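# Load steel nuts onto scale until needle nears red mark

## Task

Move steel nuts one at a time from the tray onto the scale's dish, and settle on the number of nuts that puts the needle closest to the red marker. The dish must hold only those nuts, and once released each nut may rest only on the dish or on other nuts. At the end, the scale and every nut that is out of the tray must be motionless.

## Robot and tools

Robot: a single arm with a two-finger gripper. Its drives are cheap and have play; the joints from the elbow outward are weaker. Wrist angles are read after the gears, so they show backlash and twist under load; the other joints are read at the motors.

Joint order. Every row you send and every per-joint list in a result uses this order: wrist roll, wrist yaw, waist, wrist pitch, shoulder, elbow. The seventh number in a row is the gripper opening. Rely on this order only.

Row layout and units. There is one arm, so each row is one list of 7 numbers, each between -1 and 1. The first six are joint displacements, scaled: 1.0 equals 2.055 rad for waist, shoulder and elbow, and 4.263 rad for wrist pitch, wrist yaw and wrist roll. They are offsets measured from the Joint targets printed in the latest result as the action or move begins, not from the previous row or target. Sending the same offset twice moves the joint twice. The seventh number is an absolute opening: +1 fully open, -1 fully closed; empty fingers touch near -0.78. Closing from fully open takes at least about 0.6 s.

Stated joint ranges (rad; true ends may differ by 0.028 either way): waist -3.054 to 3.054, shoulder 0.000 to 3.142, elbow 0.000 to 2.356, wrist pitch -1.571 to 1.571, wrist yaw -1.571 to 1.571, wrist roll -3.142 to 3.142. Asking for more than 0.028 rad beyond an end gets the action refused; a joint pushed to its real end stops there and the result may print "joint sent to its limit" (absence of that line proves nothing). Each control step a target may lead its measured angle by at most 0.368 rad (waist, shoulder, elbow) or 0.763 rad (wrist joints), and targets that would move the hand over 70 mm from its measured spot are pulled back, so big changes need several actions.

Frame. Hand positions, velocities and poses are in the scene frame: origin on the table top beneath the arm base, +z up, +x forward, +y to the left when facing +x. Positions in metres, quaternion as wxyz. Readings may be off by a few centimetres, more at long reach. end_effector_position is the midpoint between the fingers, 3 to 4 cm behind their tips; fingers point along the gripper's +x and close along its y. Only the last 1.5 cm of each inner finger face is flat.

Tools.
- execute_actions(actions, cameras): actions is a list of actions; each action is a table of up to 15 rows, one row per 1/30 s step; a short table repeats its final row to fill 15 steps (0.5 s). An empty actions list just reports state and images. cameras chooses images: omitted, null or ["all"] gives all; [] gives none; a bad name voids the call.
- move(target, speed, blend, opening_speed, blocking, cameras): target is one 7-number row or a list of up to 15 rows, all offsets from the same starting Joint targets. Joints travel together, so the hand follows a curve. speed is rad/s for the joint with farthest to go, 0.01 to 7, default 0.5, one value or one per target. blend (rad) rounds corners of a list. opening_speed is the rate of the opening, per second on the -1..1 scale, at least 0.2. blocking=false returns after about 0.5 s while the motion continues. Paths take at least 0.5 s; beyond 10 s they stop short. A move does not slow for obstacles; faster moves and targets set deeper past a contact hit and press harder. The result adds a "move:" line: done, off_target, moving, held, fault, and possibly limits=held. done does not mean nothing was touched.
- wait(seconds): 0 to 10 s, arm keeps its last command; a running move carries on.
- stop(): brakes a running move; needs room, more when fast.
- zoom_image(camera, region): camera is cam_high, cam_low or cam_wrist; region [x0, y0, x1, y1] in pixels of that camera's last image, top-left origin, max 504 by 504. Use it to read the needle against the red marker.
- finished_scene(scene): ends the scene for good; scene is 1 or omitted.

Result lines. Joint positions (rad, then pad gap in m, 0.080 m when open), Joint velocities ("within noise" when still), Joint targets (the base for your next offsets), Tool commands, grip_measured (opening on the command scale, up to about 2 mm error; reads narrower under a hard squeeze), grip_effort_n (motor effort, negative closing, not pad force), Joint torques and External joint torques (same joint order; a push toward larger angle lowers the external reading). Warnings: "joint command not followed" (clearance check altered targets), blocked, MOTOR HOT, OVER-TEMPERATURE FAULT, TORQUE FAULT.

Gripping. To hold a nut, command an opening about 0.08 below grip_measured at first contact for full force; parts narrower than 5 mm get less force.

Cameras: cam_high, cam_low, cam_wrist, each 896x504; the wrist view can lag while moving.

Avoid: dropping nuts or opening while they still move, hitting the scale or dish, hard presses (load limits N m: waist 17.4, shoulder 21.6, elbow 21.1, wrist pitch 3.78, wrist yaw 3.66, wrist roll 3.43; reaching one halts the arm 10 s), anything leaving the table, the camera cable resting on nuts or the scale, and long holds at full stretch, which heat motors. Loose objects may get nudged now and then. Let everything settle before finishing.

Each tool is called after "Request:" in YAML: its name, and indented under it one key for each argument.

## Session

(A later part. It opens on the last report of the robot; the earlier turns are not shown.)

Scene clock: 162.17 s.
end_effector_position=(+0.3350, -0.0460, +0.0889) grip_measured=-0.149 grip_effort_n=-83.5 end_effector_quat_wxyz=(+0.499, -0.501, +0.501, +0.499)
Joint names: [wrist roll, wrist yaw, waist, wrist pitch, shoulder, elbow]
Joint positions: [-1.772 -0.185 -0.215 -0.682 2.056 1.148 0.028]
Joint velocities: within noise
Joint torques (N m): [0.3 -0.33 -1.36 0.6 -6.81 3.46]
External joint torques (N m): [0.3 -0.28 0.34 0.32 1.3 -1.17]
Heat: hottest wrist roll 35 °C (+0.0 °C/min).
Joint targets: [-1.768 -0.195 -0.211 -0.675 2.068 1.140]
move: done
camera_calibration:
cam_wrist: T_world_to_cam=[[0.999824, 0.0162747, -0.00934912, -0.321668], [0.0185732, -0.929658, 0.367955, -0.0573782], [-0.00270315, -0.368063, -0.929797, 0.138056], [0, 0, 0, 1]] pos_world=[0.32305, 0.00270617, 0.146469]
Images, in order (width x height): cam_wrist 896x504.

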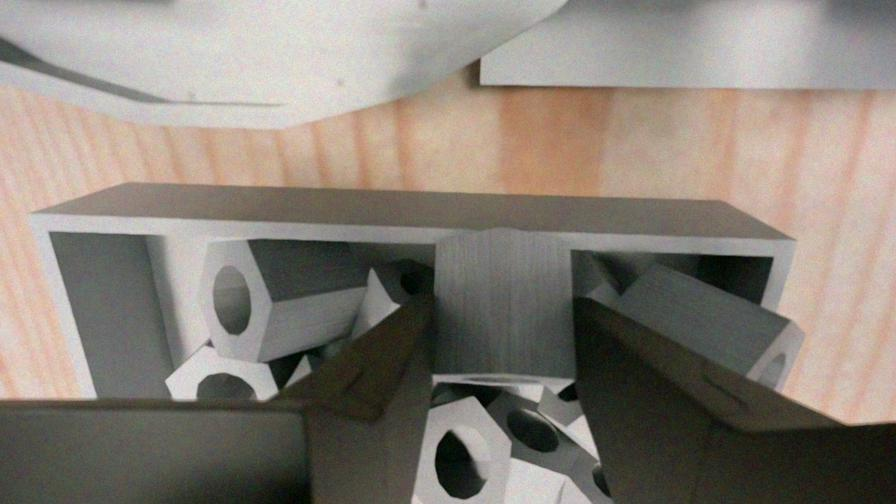

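Request:
move:
  target:
    - [-0.0127, 0, -0.0227, -0.0662, -0.0730, 0.0730, -0.18]
    - [-0.0378, -0.1589, -0.0120, -0.0814, -0.0321, 0.0175, -0.18]
  speed: [0.5, 0.9]
  blend: [0.06, 0]

Request:
zoom_image:
  camera: "cam_high"
  region: [460, 180, 640, 340]

Scene clock: 177.50 s.
end_effector_position=(+0.3178, +0.0520, +0.1541) grip_measured=-0.149 grip_effort_n=-83.5 end_effector_quat_wxyz=(+0.639, -0.299, +0.303, +0.641)
Joint names: [wrist roll, wrist yaw, waist, wrist pitch, shoulder, elbow]
Joint positions: [-1.913 -0.853 -0.238 -1.014 1.993 1.185 0.028]
Joint velocities: within noise
Joint torques (N m): [-0.42 -1.02 -1.28 -0.41 -6.68 3.36]
External joint torques (N m): [-0.42 -0.59 0.37 -0.35 0.92 -1.25]
Heat: hottest wrist roll 35 °C (+0.0 °C/min).
Joint targets: [-1.929 -0.873 -0.236 -1.022 2.002 1.176]
move: done
camera_calibration:
cam_wrist: T_world_to_cam=[[0.999819, 0.018855, -0.00263032, -0.306654], [0.0170817, -0.949495, -0.313317, 0.116518], [-0.00840506, 0.313215, -0.949645, 0.204223], [0, 0, 0, 1]] pos_world=[0.306324, 0.0524492, 0.22964]

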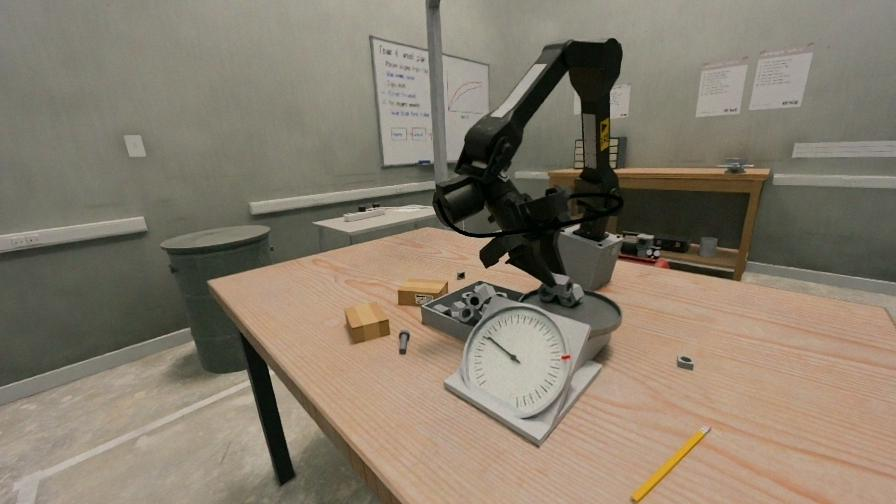

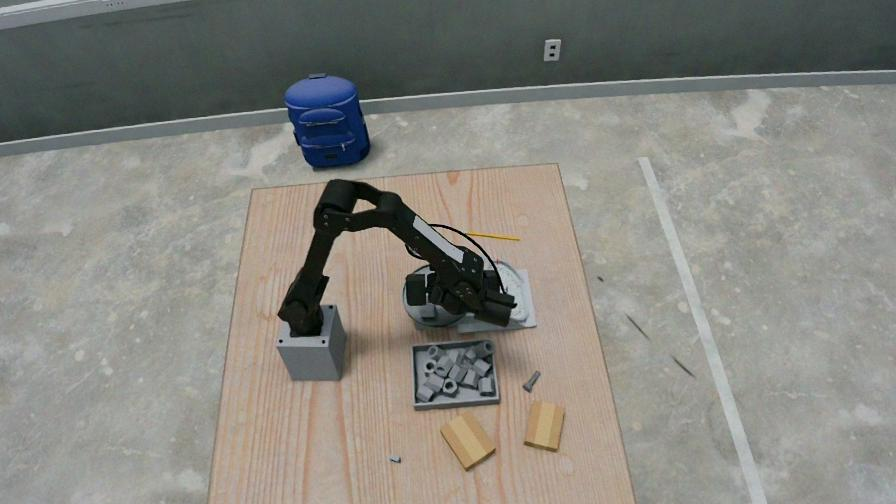

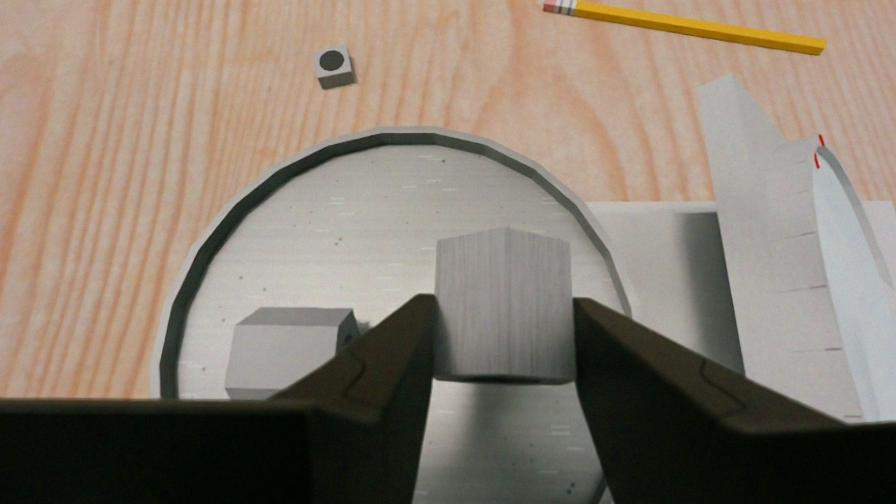

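Scaled by 2.800.

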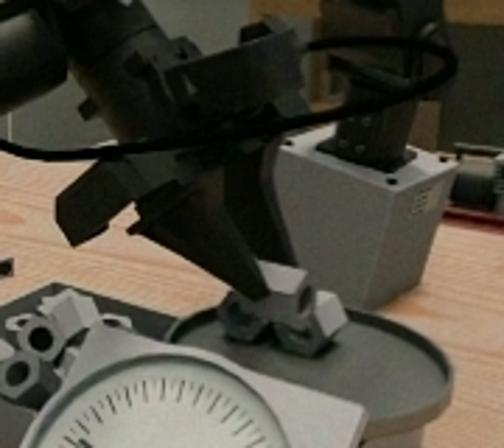

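Request:
zoom_image:
  camera: "cam_wrist"
  region: [400, 200, 620, 410]

Scaled by 2.291.

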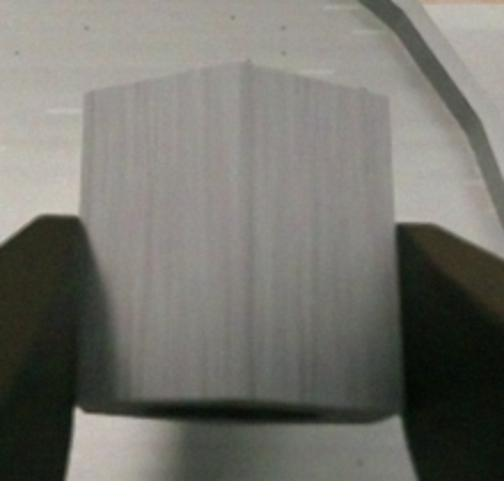

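Request:
move:
  target: [0.0131, -0.0030, 0.0114, 0.0460, 0.0418, -0.0319, -0.18]
  speed: 0.25
  cameras: ["cam_high", "cam_wrist"]

Request:
zoom_image:
  camera: "cam_high"
  region: [450, 270, 610, 425]

Scene clock: 182.17 s.
end_effector_position=(+0.3196, +0.0523, +0.1154) grip_measured=-0.149 grip_effort_n=-83.5 end_effector_quat_wxyz=(+0.643, -0.298, +0.297, +0.639)
Joint names: [wrist roll, wrist yaw, waist, wrist pitch, shoulder, elbow]
Joint positions: [-1.878 -0.872 -0.218 -0.836 2.073 1.121 0.028]
Joint velocities: within noise
Joint torques (N m): [0.32 -0.79 -1.1 0.47 -6.22 2.82]
External joint torques (N m): [0.32 -0.34 0.54 0.46 1.6 -1.45]
Heat: hottest wrist roll 35 °C (+0.0 °C/min).
Joint targets: [-1.873 -0.886 -0.213 -0.826 2.088 1.111]
move: done
camera_calibration:
cam_wrist: T_world_to_cam=[[0.99987, 0.0141428, 0.0076794, -0.309427], [0.0158663, -0.946151, -0.323337, 0.106025], [0.002693, 0.323417, -0.946253, 0.162931], [0, 0, 0, 1]] pos_world=[0.307266, 0.0519969, 0.190832]
Images, in order (width x height): cam_high 896x504, cam_wrist 896x504.

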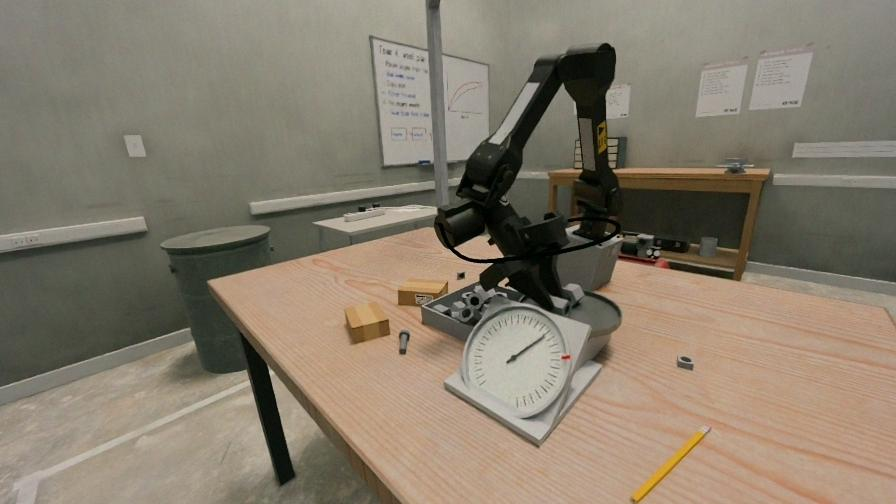

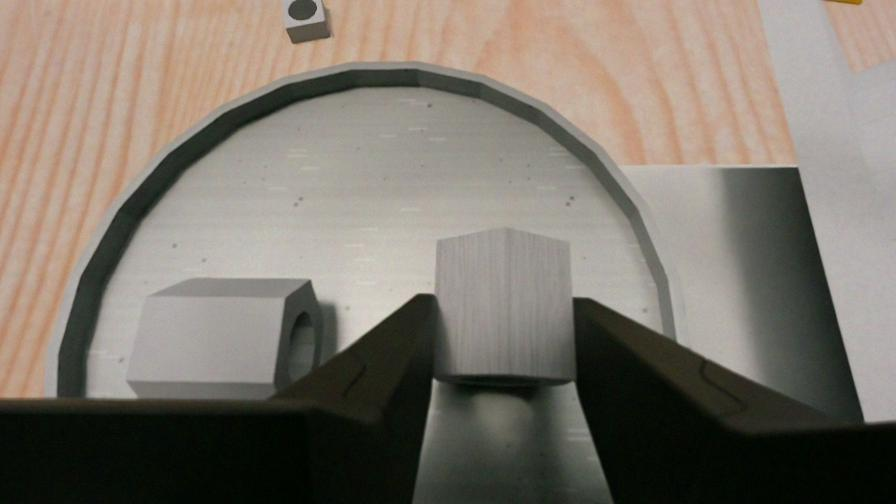

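Scaled by 3.150.

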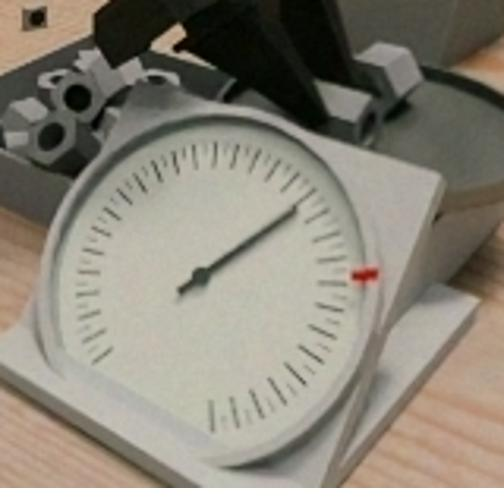

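Request:
move:
  target: [0, 0, 0, 0, 0, 0, 0.15]
  speed: 0.1
  opening_speed: 0.3
  cameras: ["cam_high", "cam_wrist"]

Request:
zoom_image:
  camera: "cam_high"
  region: [450, 270, 610, 425]

Scene clock: 184.07 s.
end_effector_position=(+0.3211, +0.0523, +0.1140) grip_measured=+0.147 grip_effort_n=13.3 end_effector_quat_wxyz=(+0.644, -0.301, +0.294, +0.639)
Joint names: [wrist roll, wrist yaw, waist, wrist pitch, shoulder, elbow]
Joint positions: [-1.876 -0.873 -0.217 -0.822 2.076 1.12 0.042]
Joint velocities: within noise
Joint torques (N m): [0.31 -0.75 -1.26 0.06 -6.55 2.95]
External joint torques (N m): [0.31 -0.3 0.3 0.04 1.23 -1.27]
Heat: hottest wrist roll 35 °C (+0.0 °C/min).
Joint targets: [-1.873 -0.886 -0.213 -0.826 2.088 1.111]
move: done
camera_calibration:
cam_wrist: T_world_to_cam=[[0.999745, 0.015941, 0.0160063, -0.311984], [0.0202569, -0.946228, -0.322864, 0.104147], [0.00999888, 0.323106, -0.94631, 0.159157], [0, 0, 0, 1]] pos_world=[0.308203, 0.0520952, 0.189231]
Images, in order (width x height): cam_high 896x504, cam_wrist 896x504.

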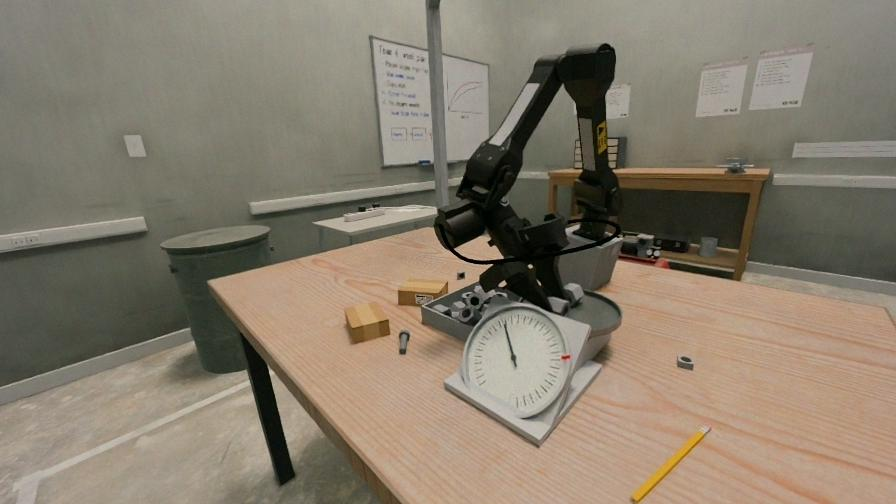

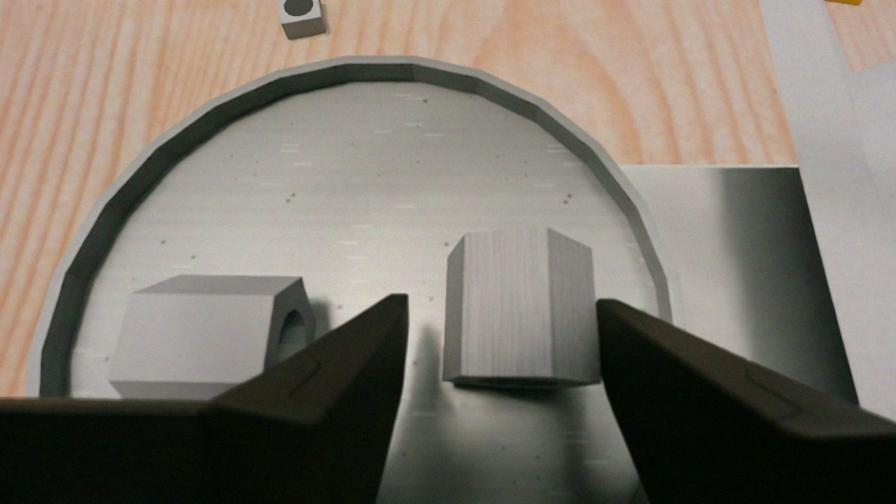

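Scaled by 3.150.

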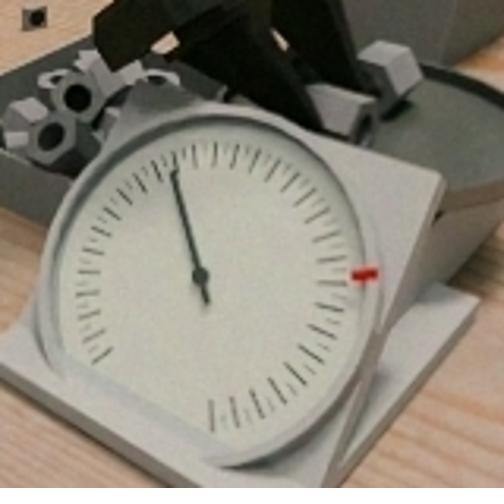

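Request:
move:
  target:
    - [0, 0, 0, 0, 0, 0, 0.6]
    - [-0.0439, 0.0141, -0.0579, -0.0697, -0.0175, 0.0764, 0.6]
    - [-0.0298, 0.1668, -0.1144, -0.0826, -0.0732, 0.1867, 0.6]
  speed: [0.5, 0.5, 1.0]
  blend: [0, 0.06, 0]

Request:
zoom_image:
  camera: "cam_high"
  region: [450, 270, 610, 425]

Request:
zoom_image:
  camera: "cam_high"
  region: [450, 295, 590, 425]

Scene clock: 190.73 s.
end_effector_position=(+0.3291, -0.1049, +0.2164) grip_measured=+0.598 grip_effort_n=13.3 end_effector_quat_wxyz=(+0.501, -0.498, +0.501, +0.500)
Joint names: [wrist roll, wrist yaw, waist, wrist pitch, shoulder, elbow]
Joint positions: [-2.004 -0.178 -0.447 -1.178 1.944 1.485 0.062]
Joint velocities: within noise
Joint torques (N m): [0.31 0.2 -1.75 0.05 -8.96 6.01]
External joint torques (N m): [0.31 0.25 -0.11 -0.23 -0.95 0.33]
Heat: hottest wrist roll 35 °C (+0.0 °C/min).
Joint targets: [-2.000 -0.175 -0.448 -1.178 1.938 1.494]
move: done
camera_calibration:
cam_wrist: T_world_to_cam=[[0.999869, 0.0116952, -0.0112301, -0.313648], [0.0149782, -0.931454, 0.36355, -0.156974], [-0.00620852, -0.363671, -0.931507, 0.236937], [0, 0, 0, 1]] pos_world=[0.317429, -0.0563793, 0.274254]

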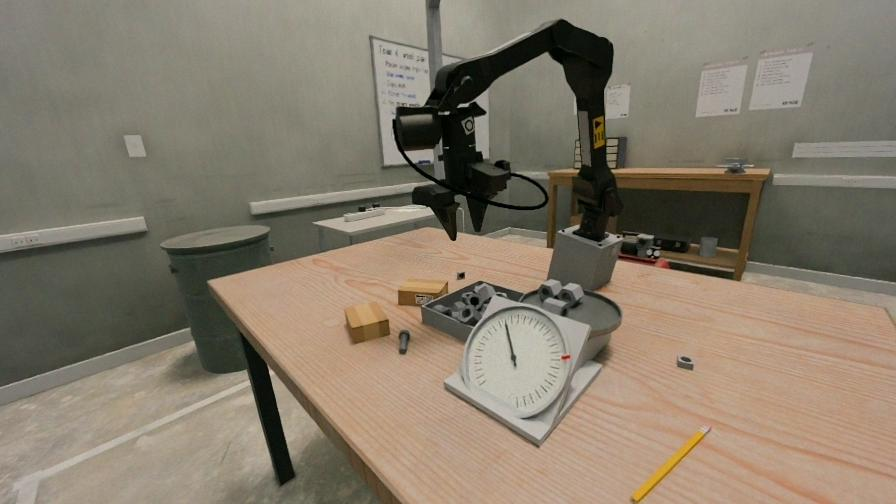

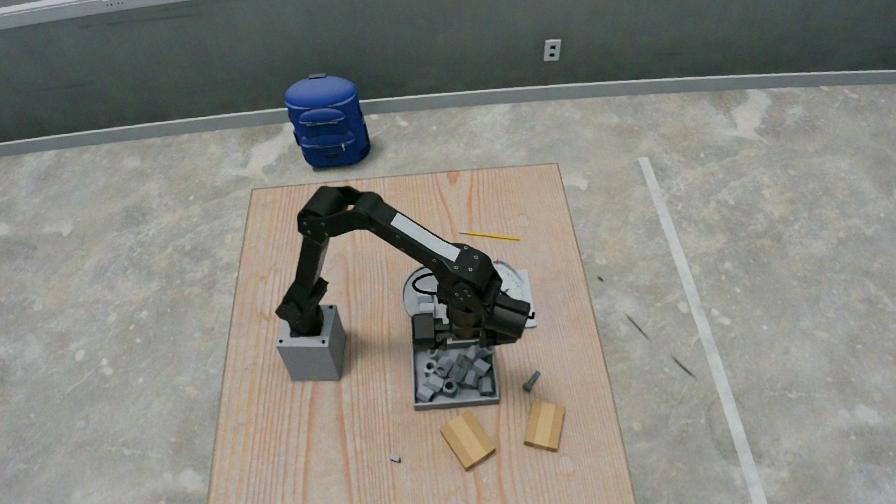

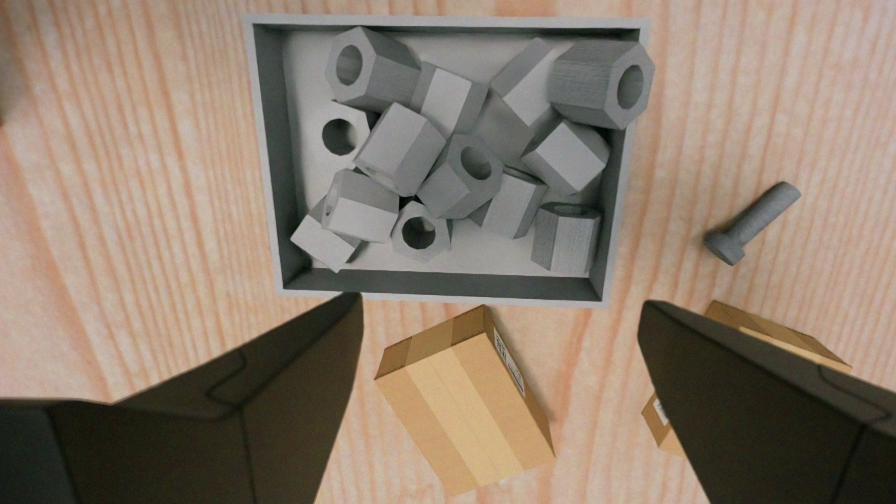

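Scaled by 3.150.

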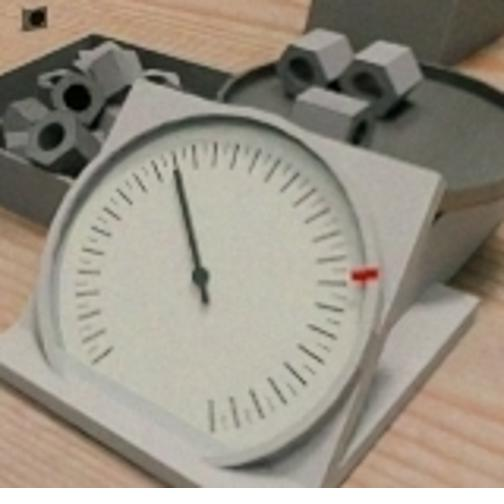

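Scaled by 3.600.

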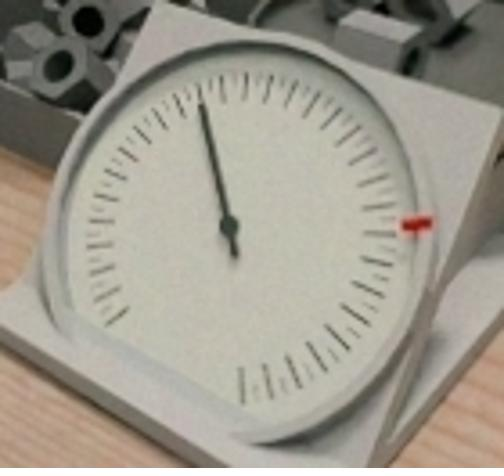

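Request:
zoom_image:
  camera: "cam_wrist"
  region: [460, 10, 670, 190]

Request:
zoom_image:
  camera: "cam_wrist"
  region: [310, 10, 500, 190]

Request:
zoom_image:
  camera: "cam_wrist"
  region: [280, 150, 480, 310]

Scaled by 2.400.

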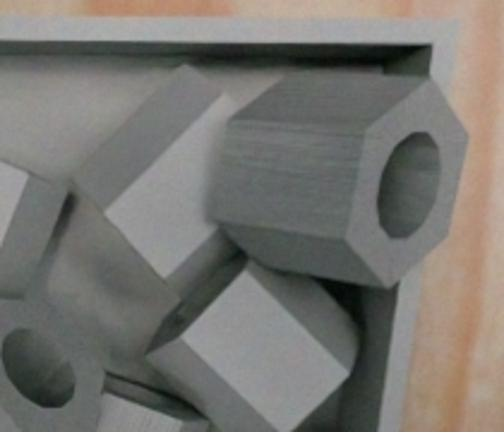

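Scaled by 2.653.

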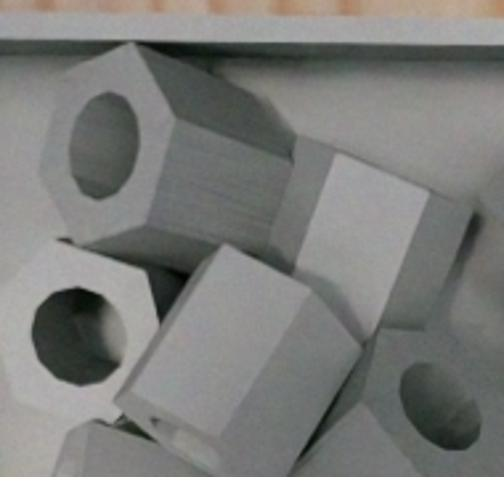

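Scaled by 2.520.

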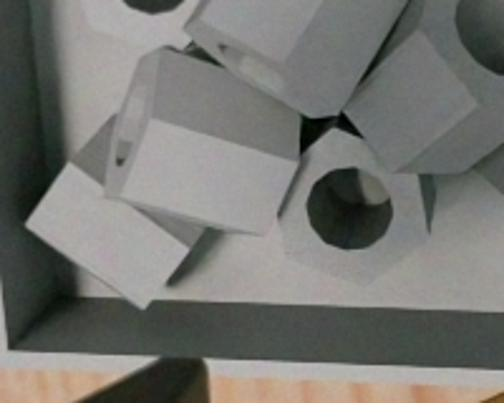

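Request:
zoom_image:
  camera: "cam_wrist"
  region: [280, 155, 410, 275]

Request:
zoom_image:
  camera: "cam_wrist"
  region: [540, 20, 670, 140]

Scaled by 3.877.

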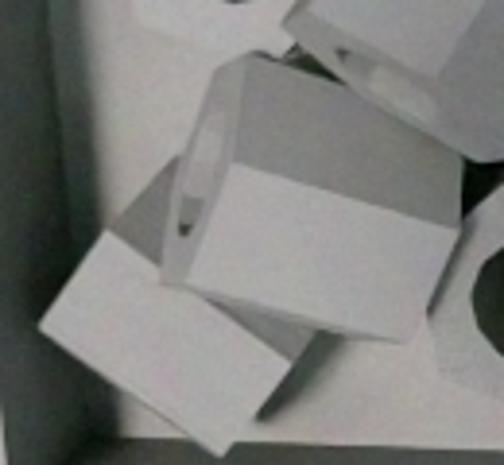

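Scaled by 3.877.

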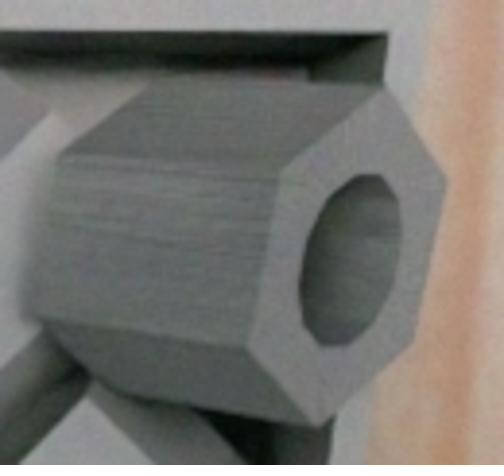

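Request:
zoom_image:
  camera: "cam_high"
  region: [415, 265, 535, 355]

Request:
zoom_image:
  camera: "cam_wrist"
  region: [470, 20, 590, 150]

Scaled by 4.200.

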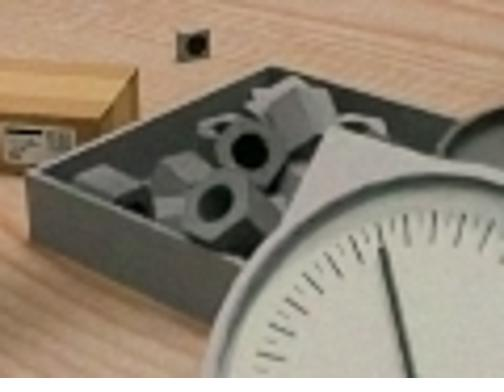

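Scaled by 3.877.

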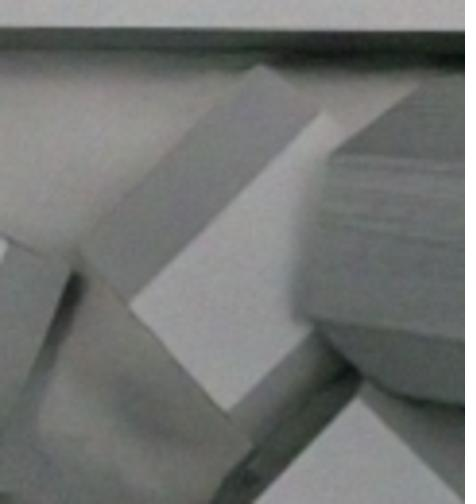

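Request:
move:
  target: [0.2855, -0.0584, 0.0426, -0.0066, 0.2399, 0.1438, 0.2]
  speed: 0.9

Request:
zoom_image:
  camera: "cam_wrist"
  region: [370, 100, 650, 360]

Scene clock: 242.47 s.
end_effector_position=(+0.3933, -0.0811, +0.1127) grip_measured=+0.202 grip_effort_n=-14.2 end_effector_quat_wxyz=(+0.669, -0.023, +0.705, +0.235)
Joint names: [wrist roll, wrist yaw, waist, wrist pitch, shoulder, elbow]
Joint positions: [-0.787 -0.41 -0.363 -1.199 2.417 1.781 0.044]
Joint velocities: within noise
Joint torques (N m): [0.31 -0.52 -2 -0.28 -9.19 5.51]
External joint torques (N m): [0.33 -0.33 0.05 -0.25 1.48 0.4]
Heat: hottest shoulder 36 °C (+2.0 °C/min).
Joint targets: [-0.783 -0.423 -0.360 -1.206 2.431 1.790]
move: done
camera_calibration:
cam_wrist: T_world_to_cam=[[0.361233, -0.879539, -0.309711, -0.166813], [-0.823101, -0.456842, 0.337344, 0.272956], [-0.438196, 0.133064, -0.888976, 0.354752], [0, 0, 0, 1]] pos_world=[0.44038, -0.0692258, 0.171622]

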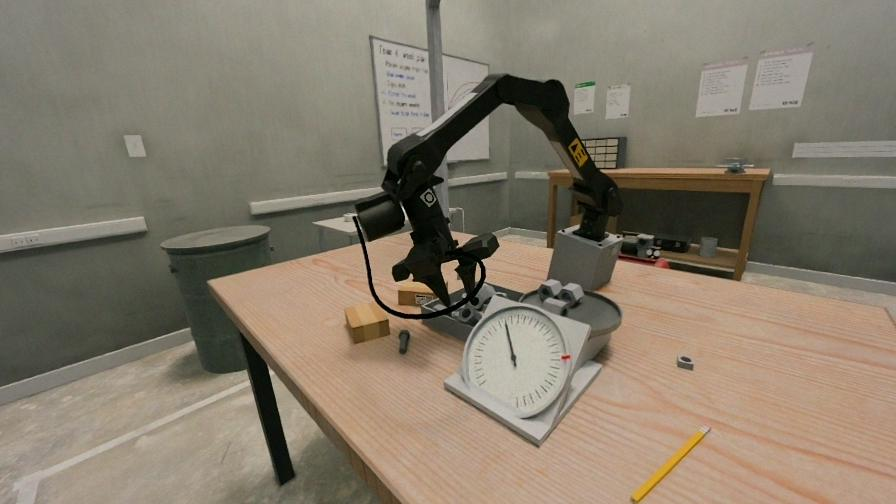

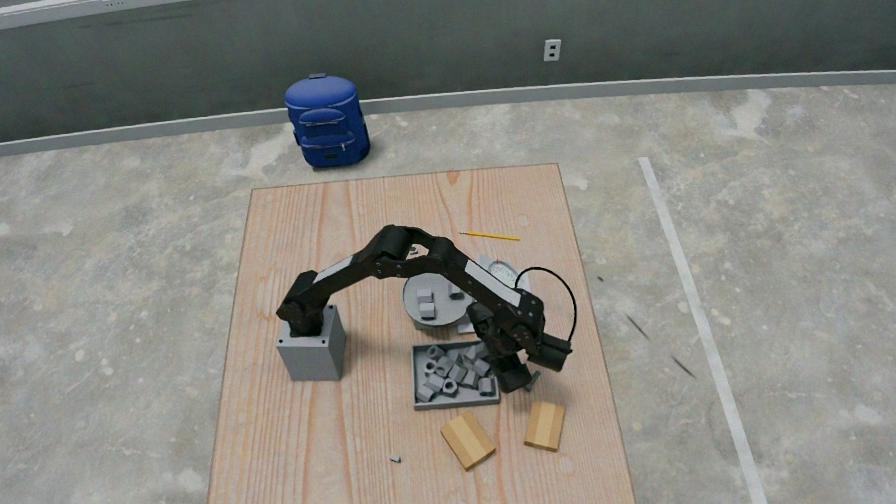

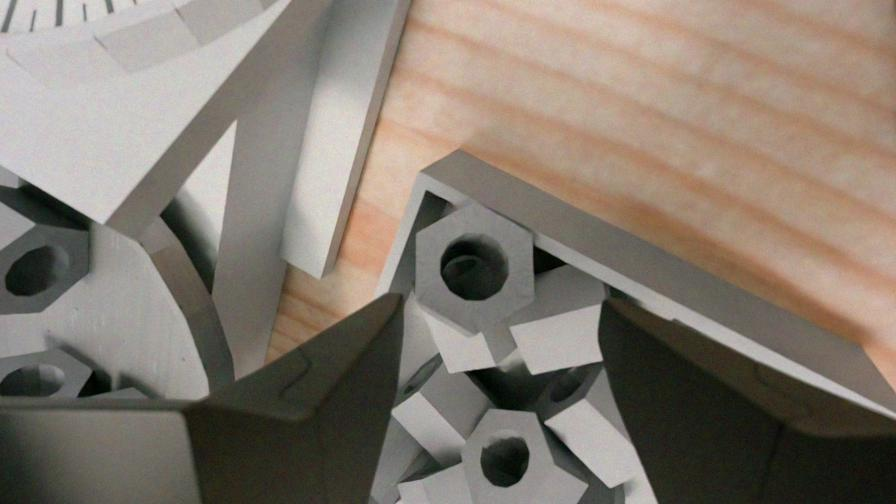

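Scaled by 1.800.

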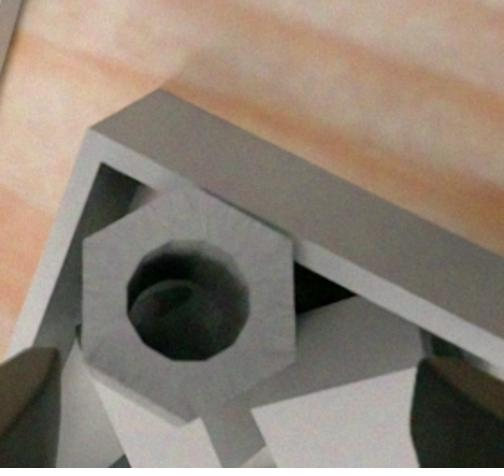

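Request:
move:
  target:
    - [0.0070, -0.0026, 0.0136, 0.0293, -0.0127, -0.0616, 0.2]
    - [0.0070, -0.0026, 0.0136, 0.0293, -0.0127, -0.0616, -0.18]
  speed: 0.25
  opening_speed: 1.0
  cameras: ["cam_wrist"]

Scene clock: 248.80 s.
end_effector_position=(+0.3857, -0.0693, +0.0867) grip_measured=-0.142 grip_effort_n=-83.5 end_effector_quat_wxyz=(+0.668, -0.019, +0.705, +0.238)
Joint names: [wrist roll, wrist yaw, waist, wrist pitch, shoulder, elbow]
Joint positions: [-0.758 -0.425 -0.334 -1.086 2.415 1.673 0.029]
Joint velocities: within noise
Joint torques (N m): [0.31 -0.35 -1.8 0.18 -11.94 3.44]
External joint torques (N m): [0.33 -0.17 0.35 0.21 -1.6 -1.39]
Heat: hottest shoulder 37 °C (+3.0 °C/min).
Joint targets: [-0.753 -0.435 -0.332 -1.082 2.405 1.664]
move: done
camera_calibration:
cam_wrist: T_world_to_cam=[[0.359197, -0.877266, -0.318406, -0.160032], [-0.823194, -0.458563, 0.334771, 0.281076], [-0.439692, 0.141861, -0.886874, 0.327755], [0, 0, 0, 1]] pos_world=[0.432975, -0.057995, 0.145627]
Images, in order (width x height): cam_wrist 896x504.

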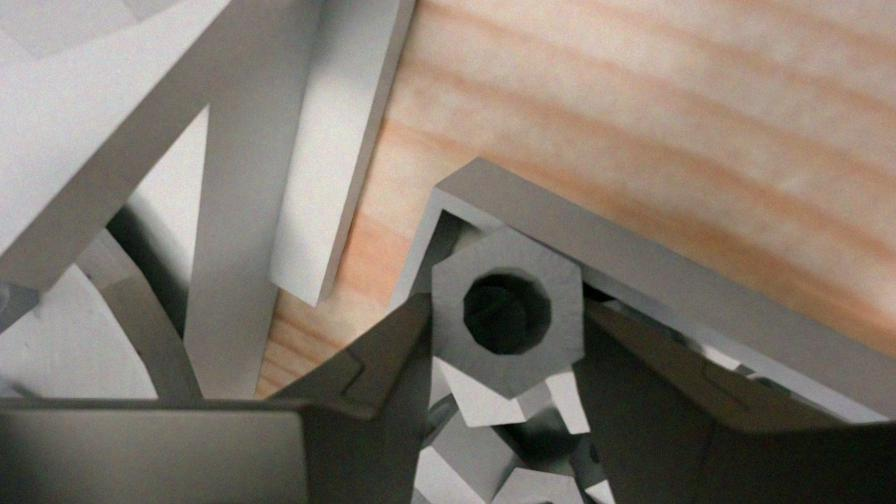

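Request:
move:
  target:
    - [-0.0080, 0.0049, -0.0170, -0.0645, -0.0479, 0.0830, -0.18]
    - [-0.2141, -0.0814, 0.1260, 0.0705, -0.3518, -0.3908, -0.18]
  speed: [0.4, 1.1]
  blend: [0.06, 0]

Request:
zoom_image:
  camera: "cam_high"
  region: [500, 210, 640, 340]

Scene clock: 257.87 s.
end_effector_position=(+0.2622, +0.0958, +0.1498) grip_measured=-0.142 grip_effort_n=-83.5 end_effector_quat_wxyz=(+0.621, -0.338, +0.338, +0.621)
Joint names: [wrist roll, wrist yaw, waist, wrist pitch, shoulder, elbow]
Joint positions: [-1.653 -0.763 -0.076 -0.787 1.692 0.869 0.029]
Joint velocities: within noise
Joint torques (N m): [-0.34 -0.92 -0.9 0.46 -7.15 3.48]
External joint torques (N m): [-0.35 -0.52 0.32 0.24 -1.45 -1.26]
Heat: hottest shoulder 38 °C (+4.0 °C/min).
Joint targets: [-1.666 -0.782 -0.073 -0.781 1.682 0.860]
move: done
camera_calibration:
cam_wrist: T_world_to_cam=[[0.999824, 0.0187182, 0.00117189, -0.252436], [0.0185733, -0.979539, -0.200395, 0.143266], [-0.00260311, 0.200381, -0.979715, 0.19969], [0, 0, 0, 1]] pos_world=[0.25025, 0.105045, 0.224645]

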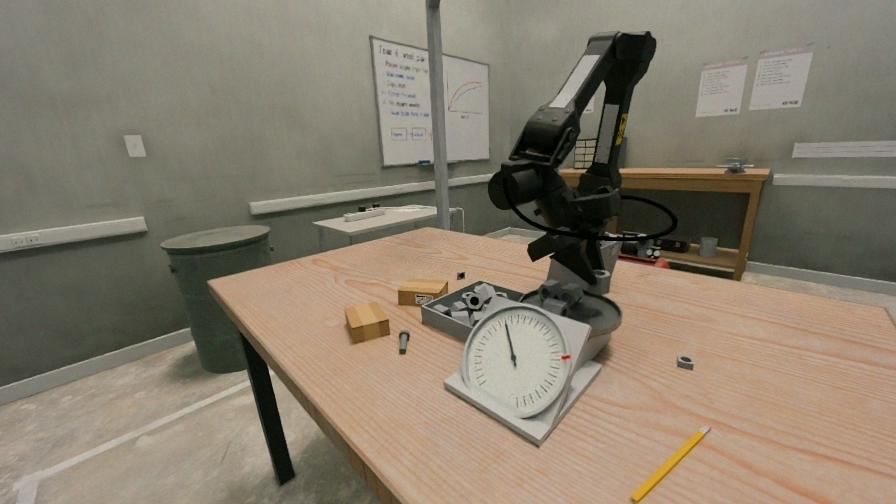

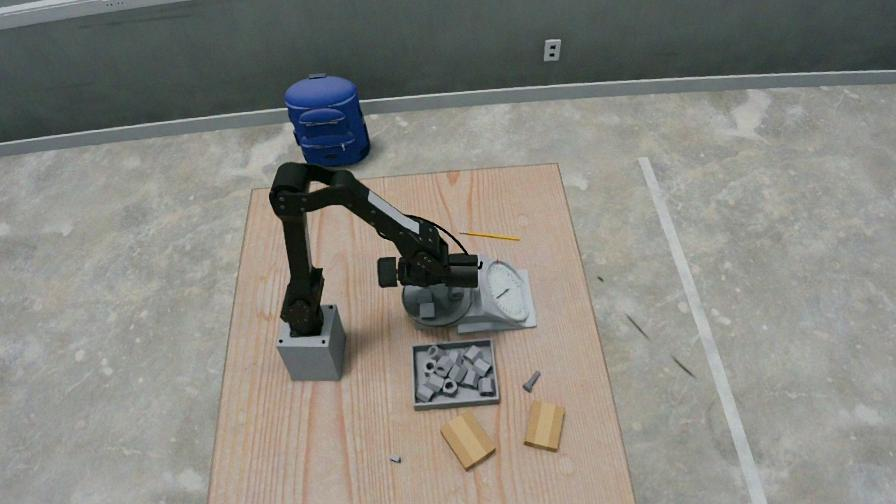

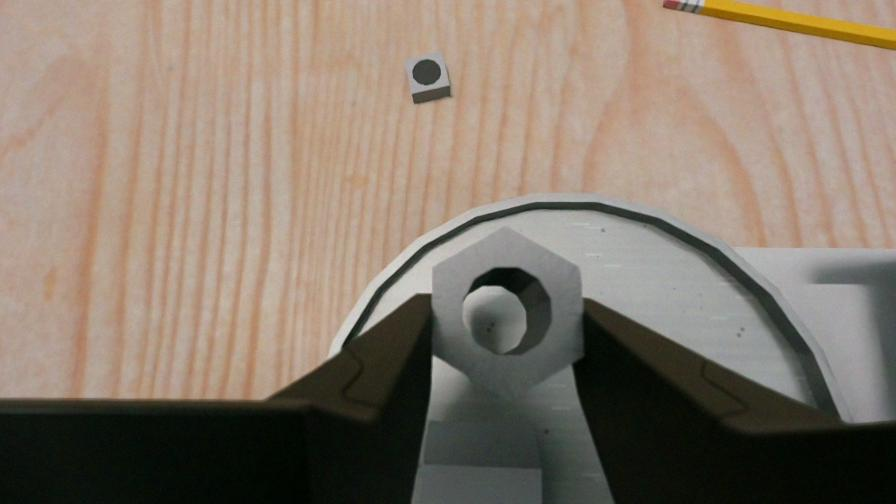

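Scaled by 3.600.

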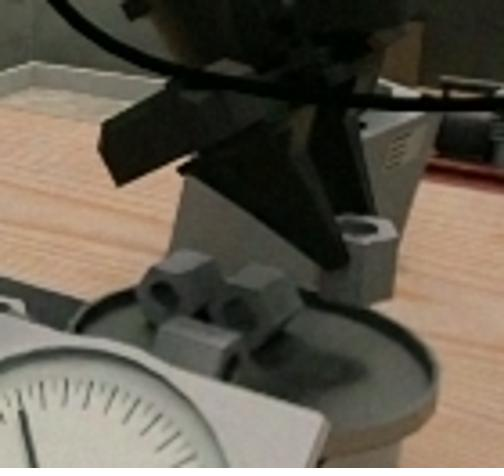

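Request:
move:
  target: [0.0025, 0, 0.0045, 0.0072, 0.0197, -0.0116, -0.18]
  speed: 0.2
  cameras: ["cam_high", "cam_wrist"]

Scene clock: 265.47 s.
end_effector_position=(+0.2574, +0.0965, +0.1393) grip_measured=-0.142 grip_effort_n=-83.5 end_effector_quat_wxyz=(+0.617, -0.333, +0.341, +0.626)
Joint names: [wrist roll, wrist yaw, waist, wrist pitch, shoulder, elbow]
Joint positions: [-1.653 -0.764 -0.067 -0.756 1.715 0.844 0.029]
Joint velocities: within noise
Joint torques (N m): [0.04 -0.9 -0.92 0.41 -4.95 3.36]
External joint torques (N m): [0.04 -0.5 0.31 0.21 0.83 -1.24]
Heat: hottest shoulder 37 °C (+2.0 °C/min).
Joint targets: [-1.655 -0.782 -0.064 -0.750 1.722 0.836]
move: done
camera_calibration:
cam_wrist: T_world_to_cam=[[0.999573, 0.0242223, -0.0163198, -0.245631], [0.0204023, -0.978905, -0.203296, 0.141794], [-0.0208999, 0.202876, -0.978981, 0.193699], [0, 0, 0, 1]] pos_world=[0.246682, 0.105456, 0.214445]
Images, in order (width x height): cam_high 896x504, cam_wrist 896x504.

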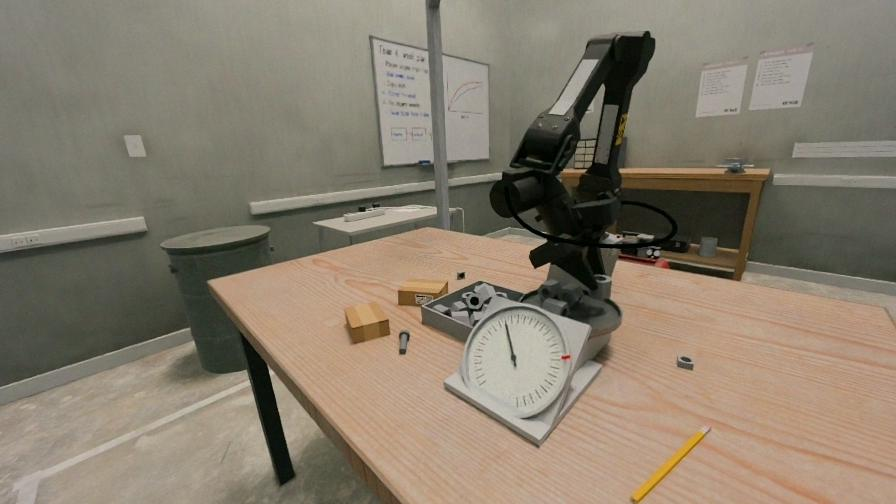

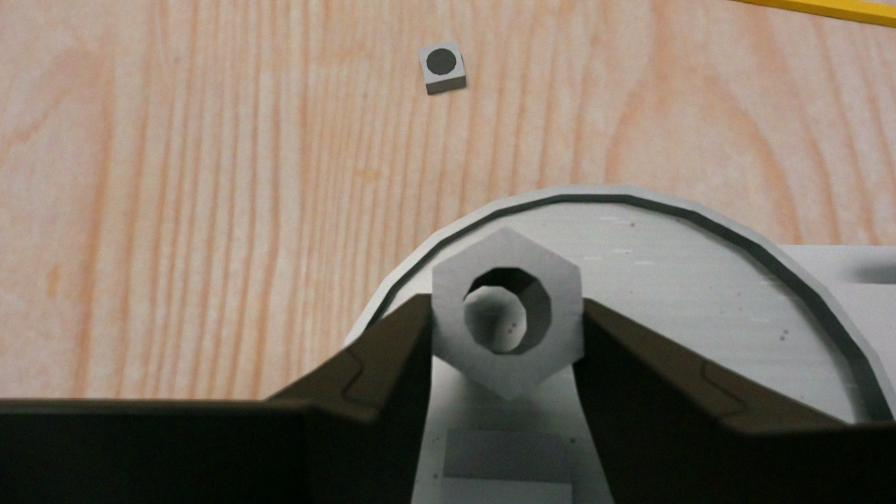

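Request:
move:
  target: [0.0077, 0, 0.0041, 0.0211, 0.0185, -0.0102, -0.18]
  speed: 0.2
  cameras: ["cam_high", "cam_wrist"]

Request:
zoom_image:
  camera: "cam_high"
  region: [450, 295, 590, 425]

Scene clock: 268.30 s.
end_effector_position=(+0.2626, +0.0958, +0.1257) grip_measured=-0.142 grip_effort_n=-83.5 end_effector_quat_wxyz=(+0.621, -0.337, +0.338, +0.621)
Joint names: [wrist roll, wrist yaw, waist, wrist pitch, shoulder, elbow]
Joint positions: [-1.628 -0.764 -0.059 -0.667 1.752 0.824 0.029]
Joint velocities: within noise
Joint torques (N m): [0.35 -0.9 -0.93 0.49 -5.07 3.22]
External joint torques (N m): [0.35 -0.5 0.32 0.26 0.82 -1.2]
Heat: hottest shoulder 37 °C (+2.0 °C/min).
Joint targets: [-1.622 -0.782 -0.056 -0.660 1.760 0.816]
move: done
camera_calibration:
cam_wrist: T_world_to_cam=[[0.999843, 0.0176945, -0.00126537, -0.252402], [0.0170765, -0.979334, -0.201527, 0.138913], [-0.00480513, 0.201473, -0.979482, 0.17649], [0, 0, 0, 1]] pos_world=[0.250839, 0.10495, 0.200544]
Images, in order (width x height): cam_high 896x504, cam_wrist 896x504.

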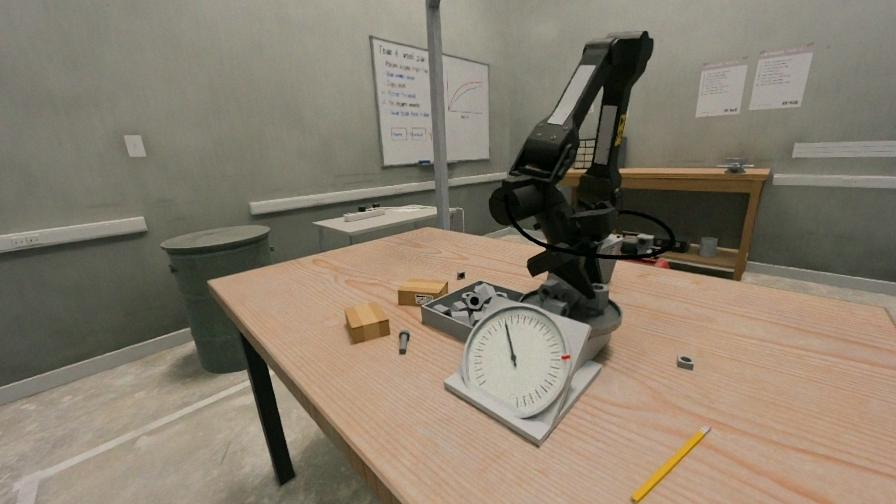

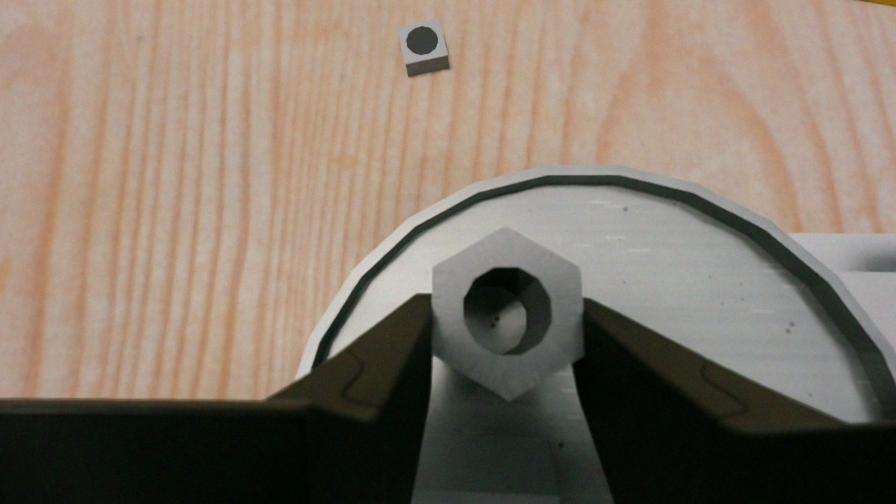

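Scaled by 3.600.

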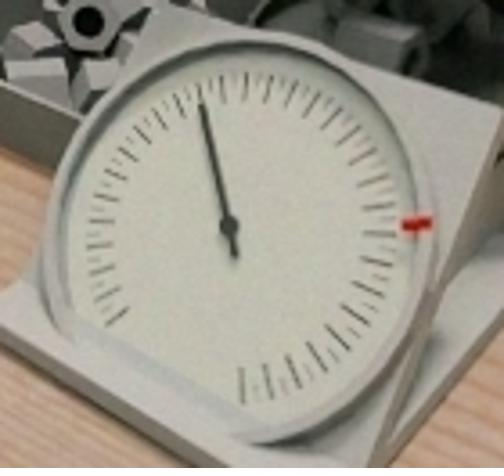

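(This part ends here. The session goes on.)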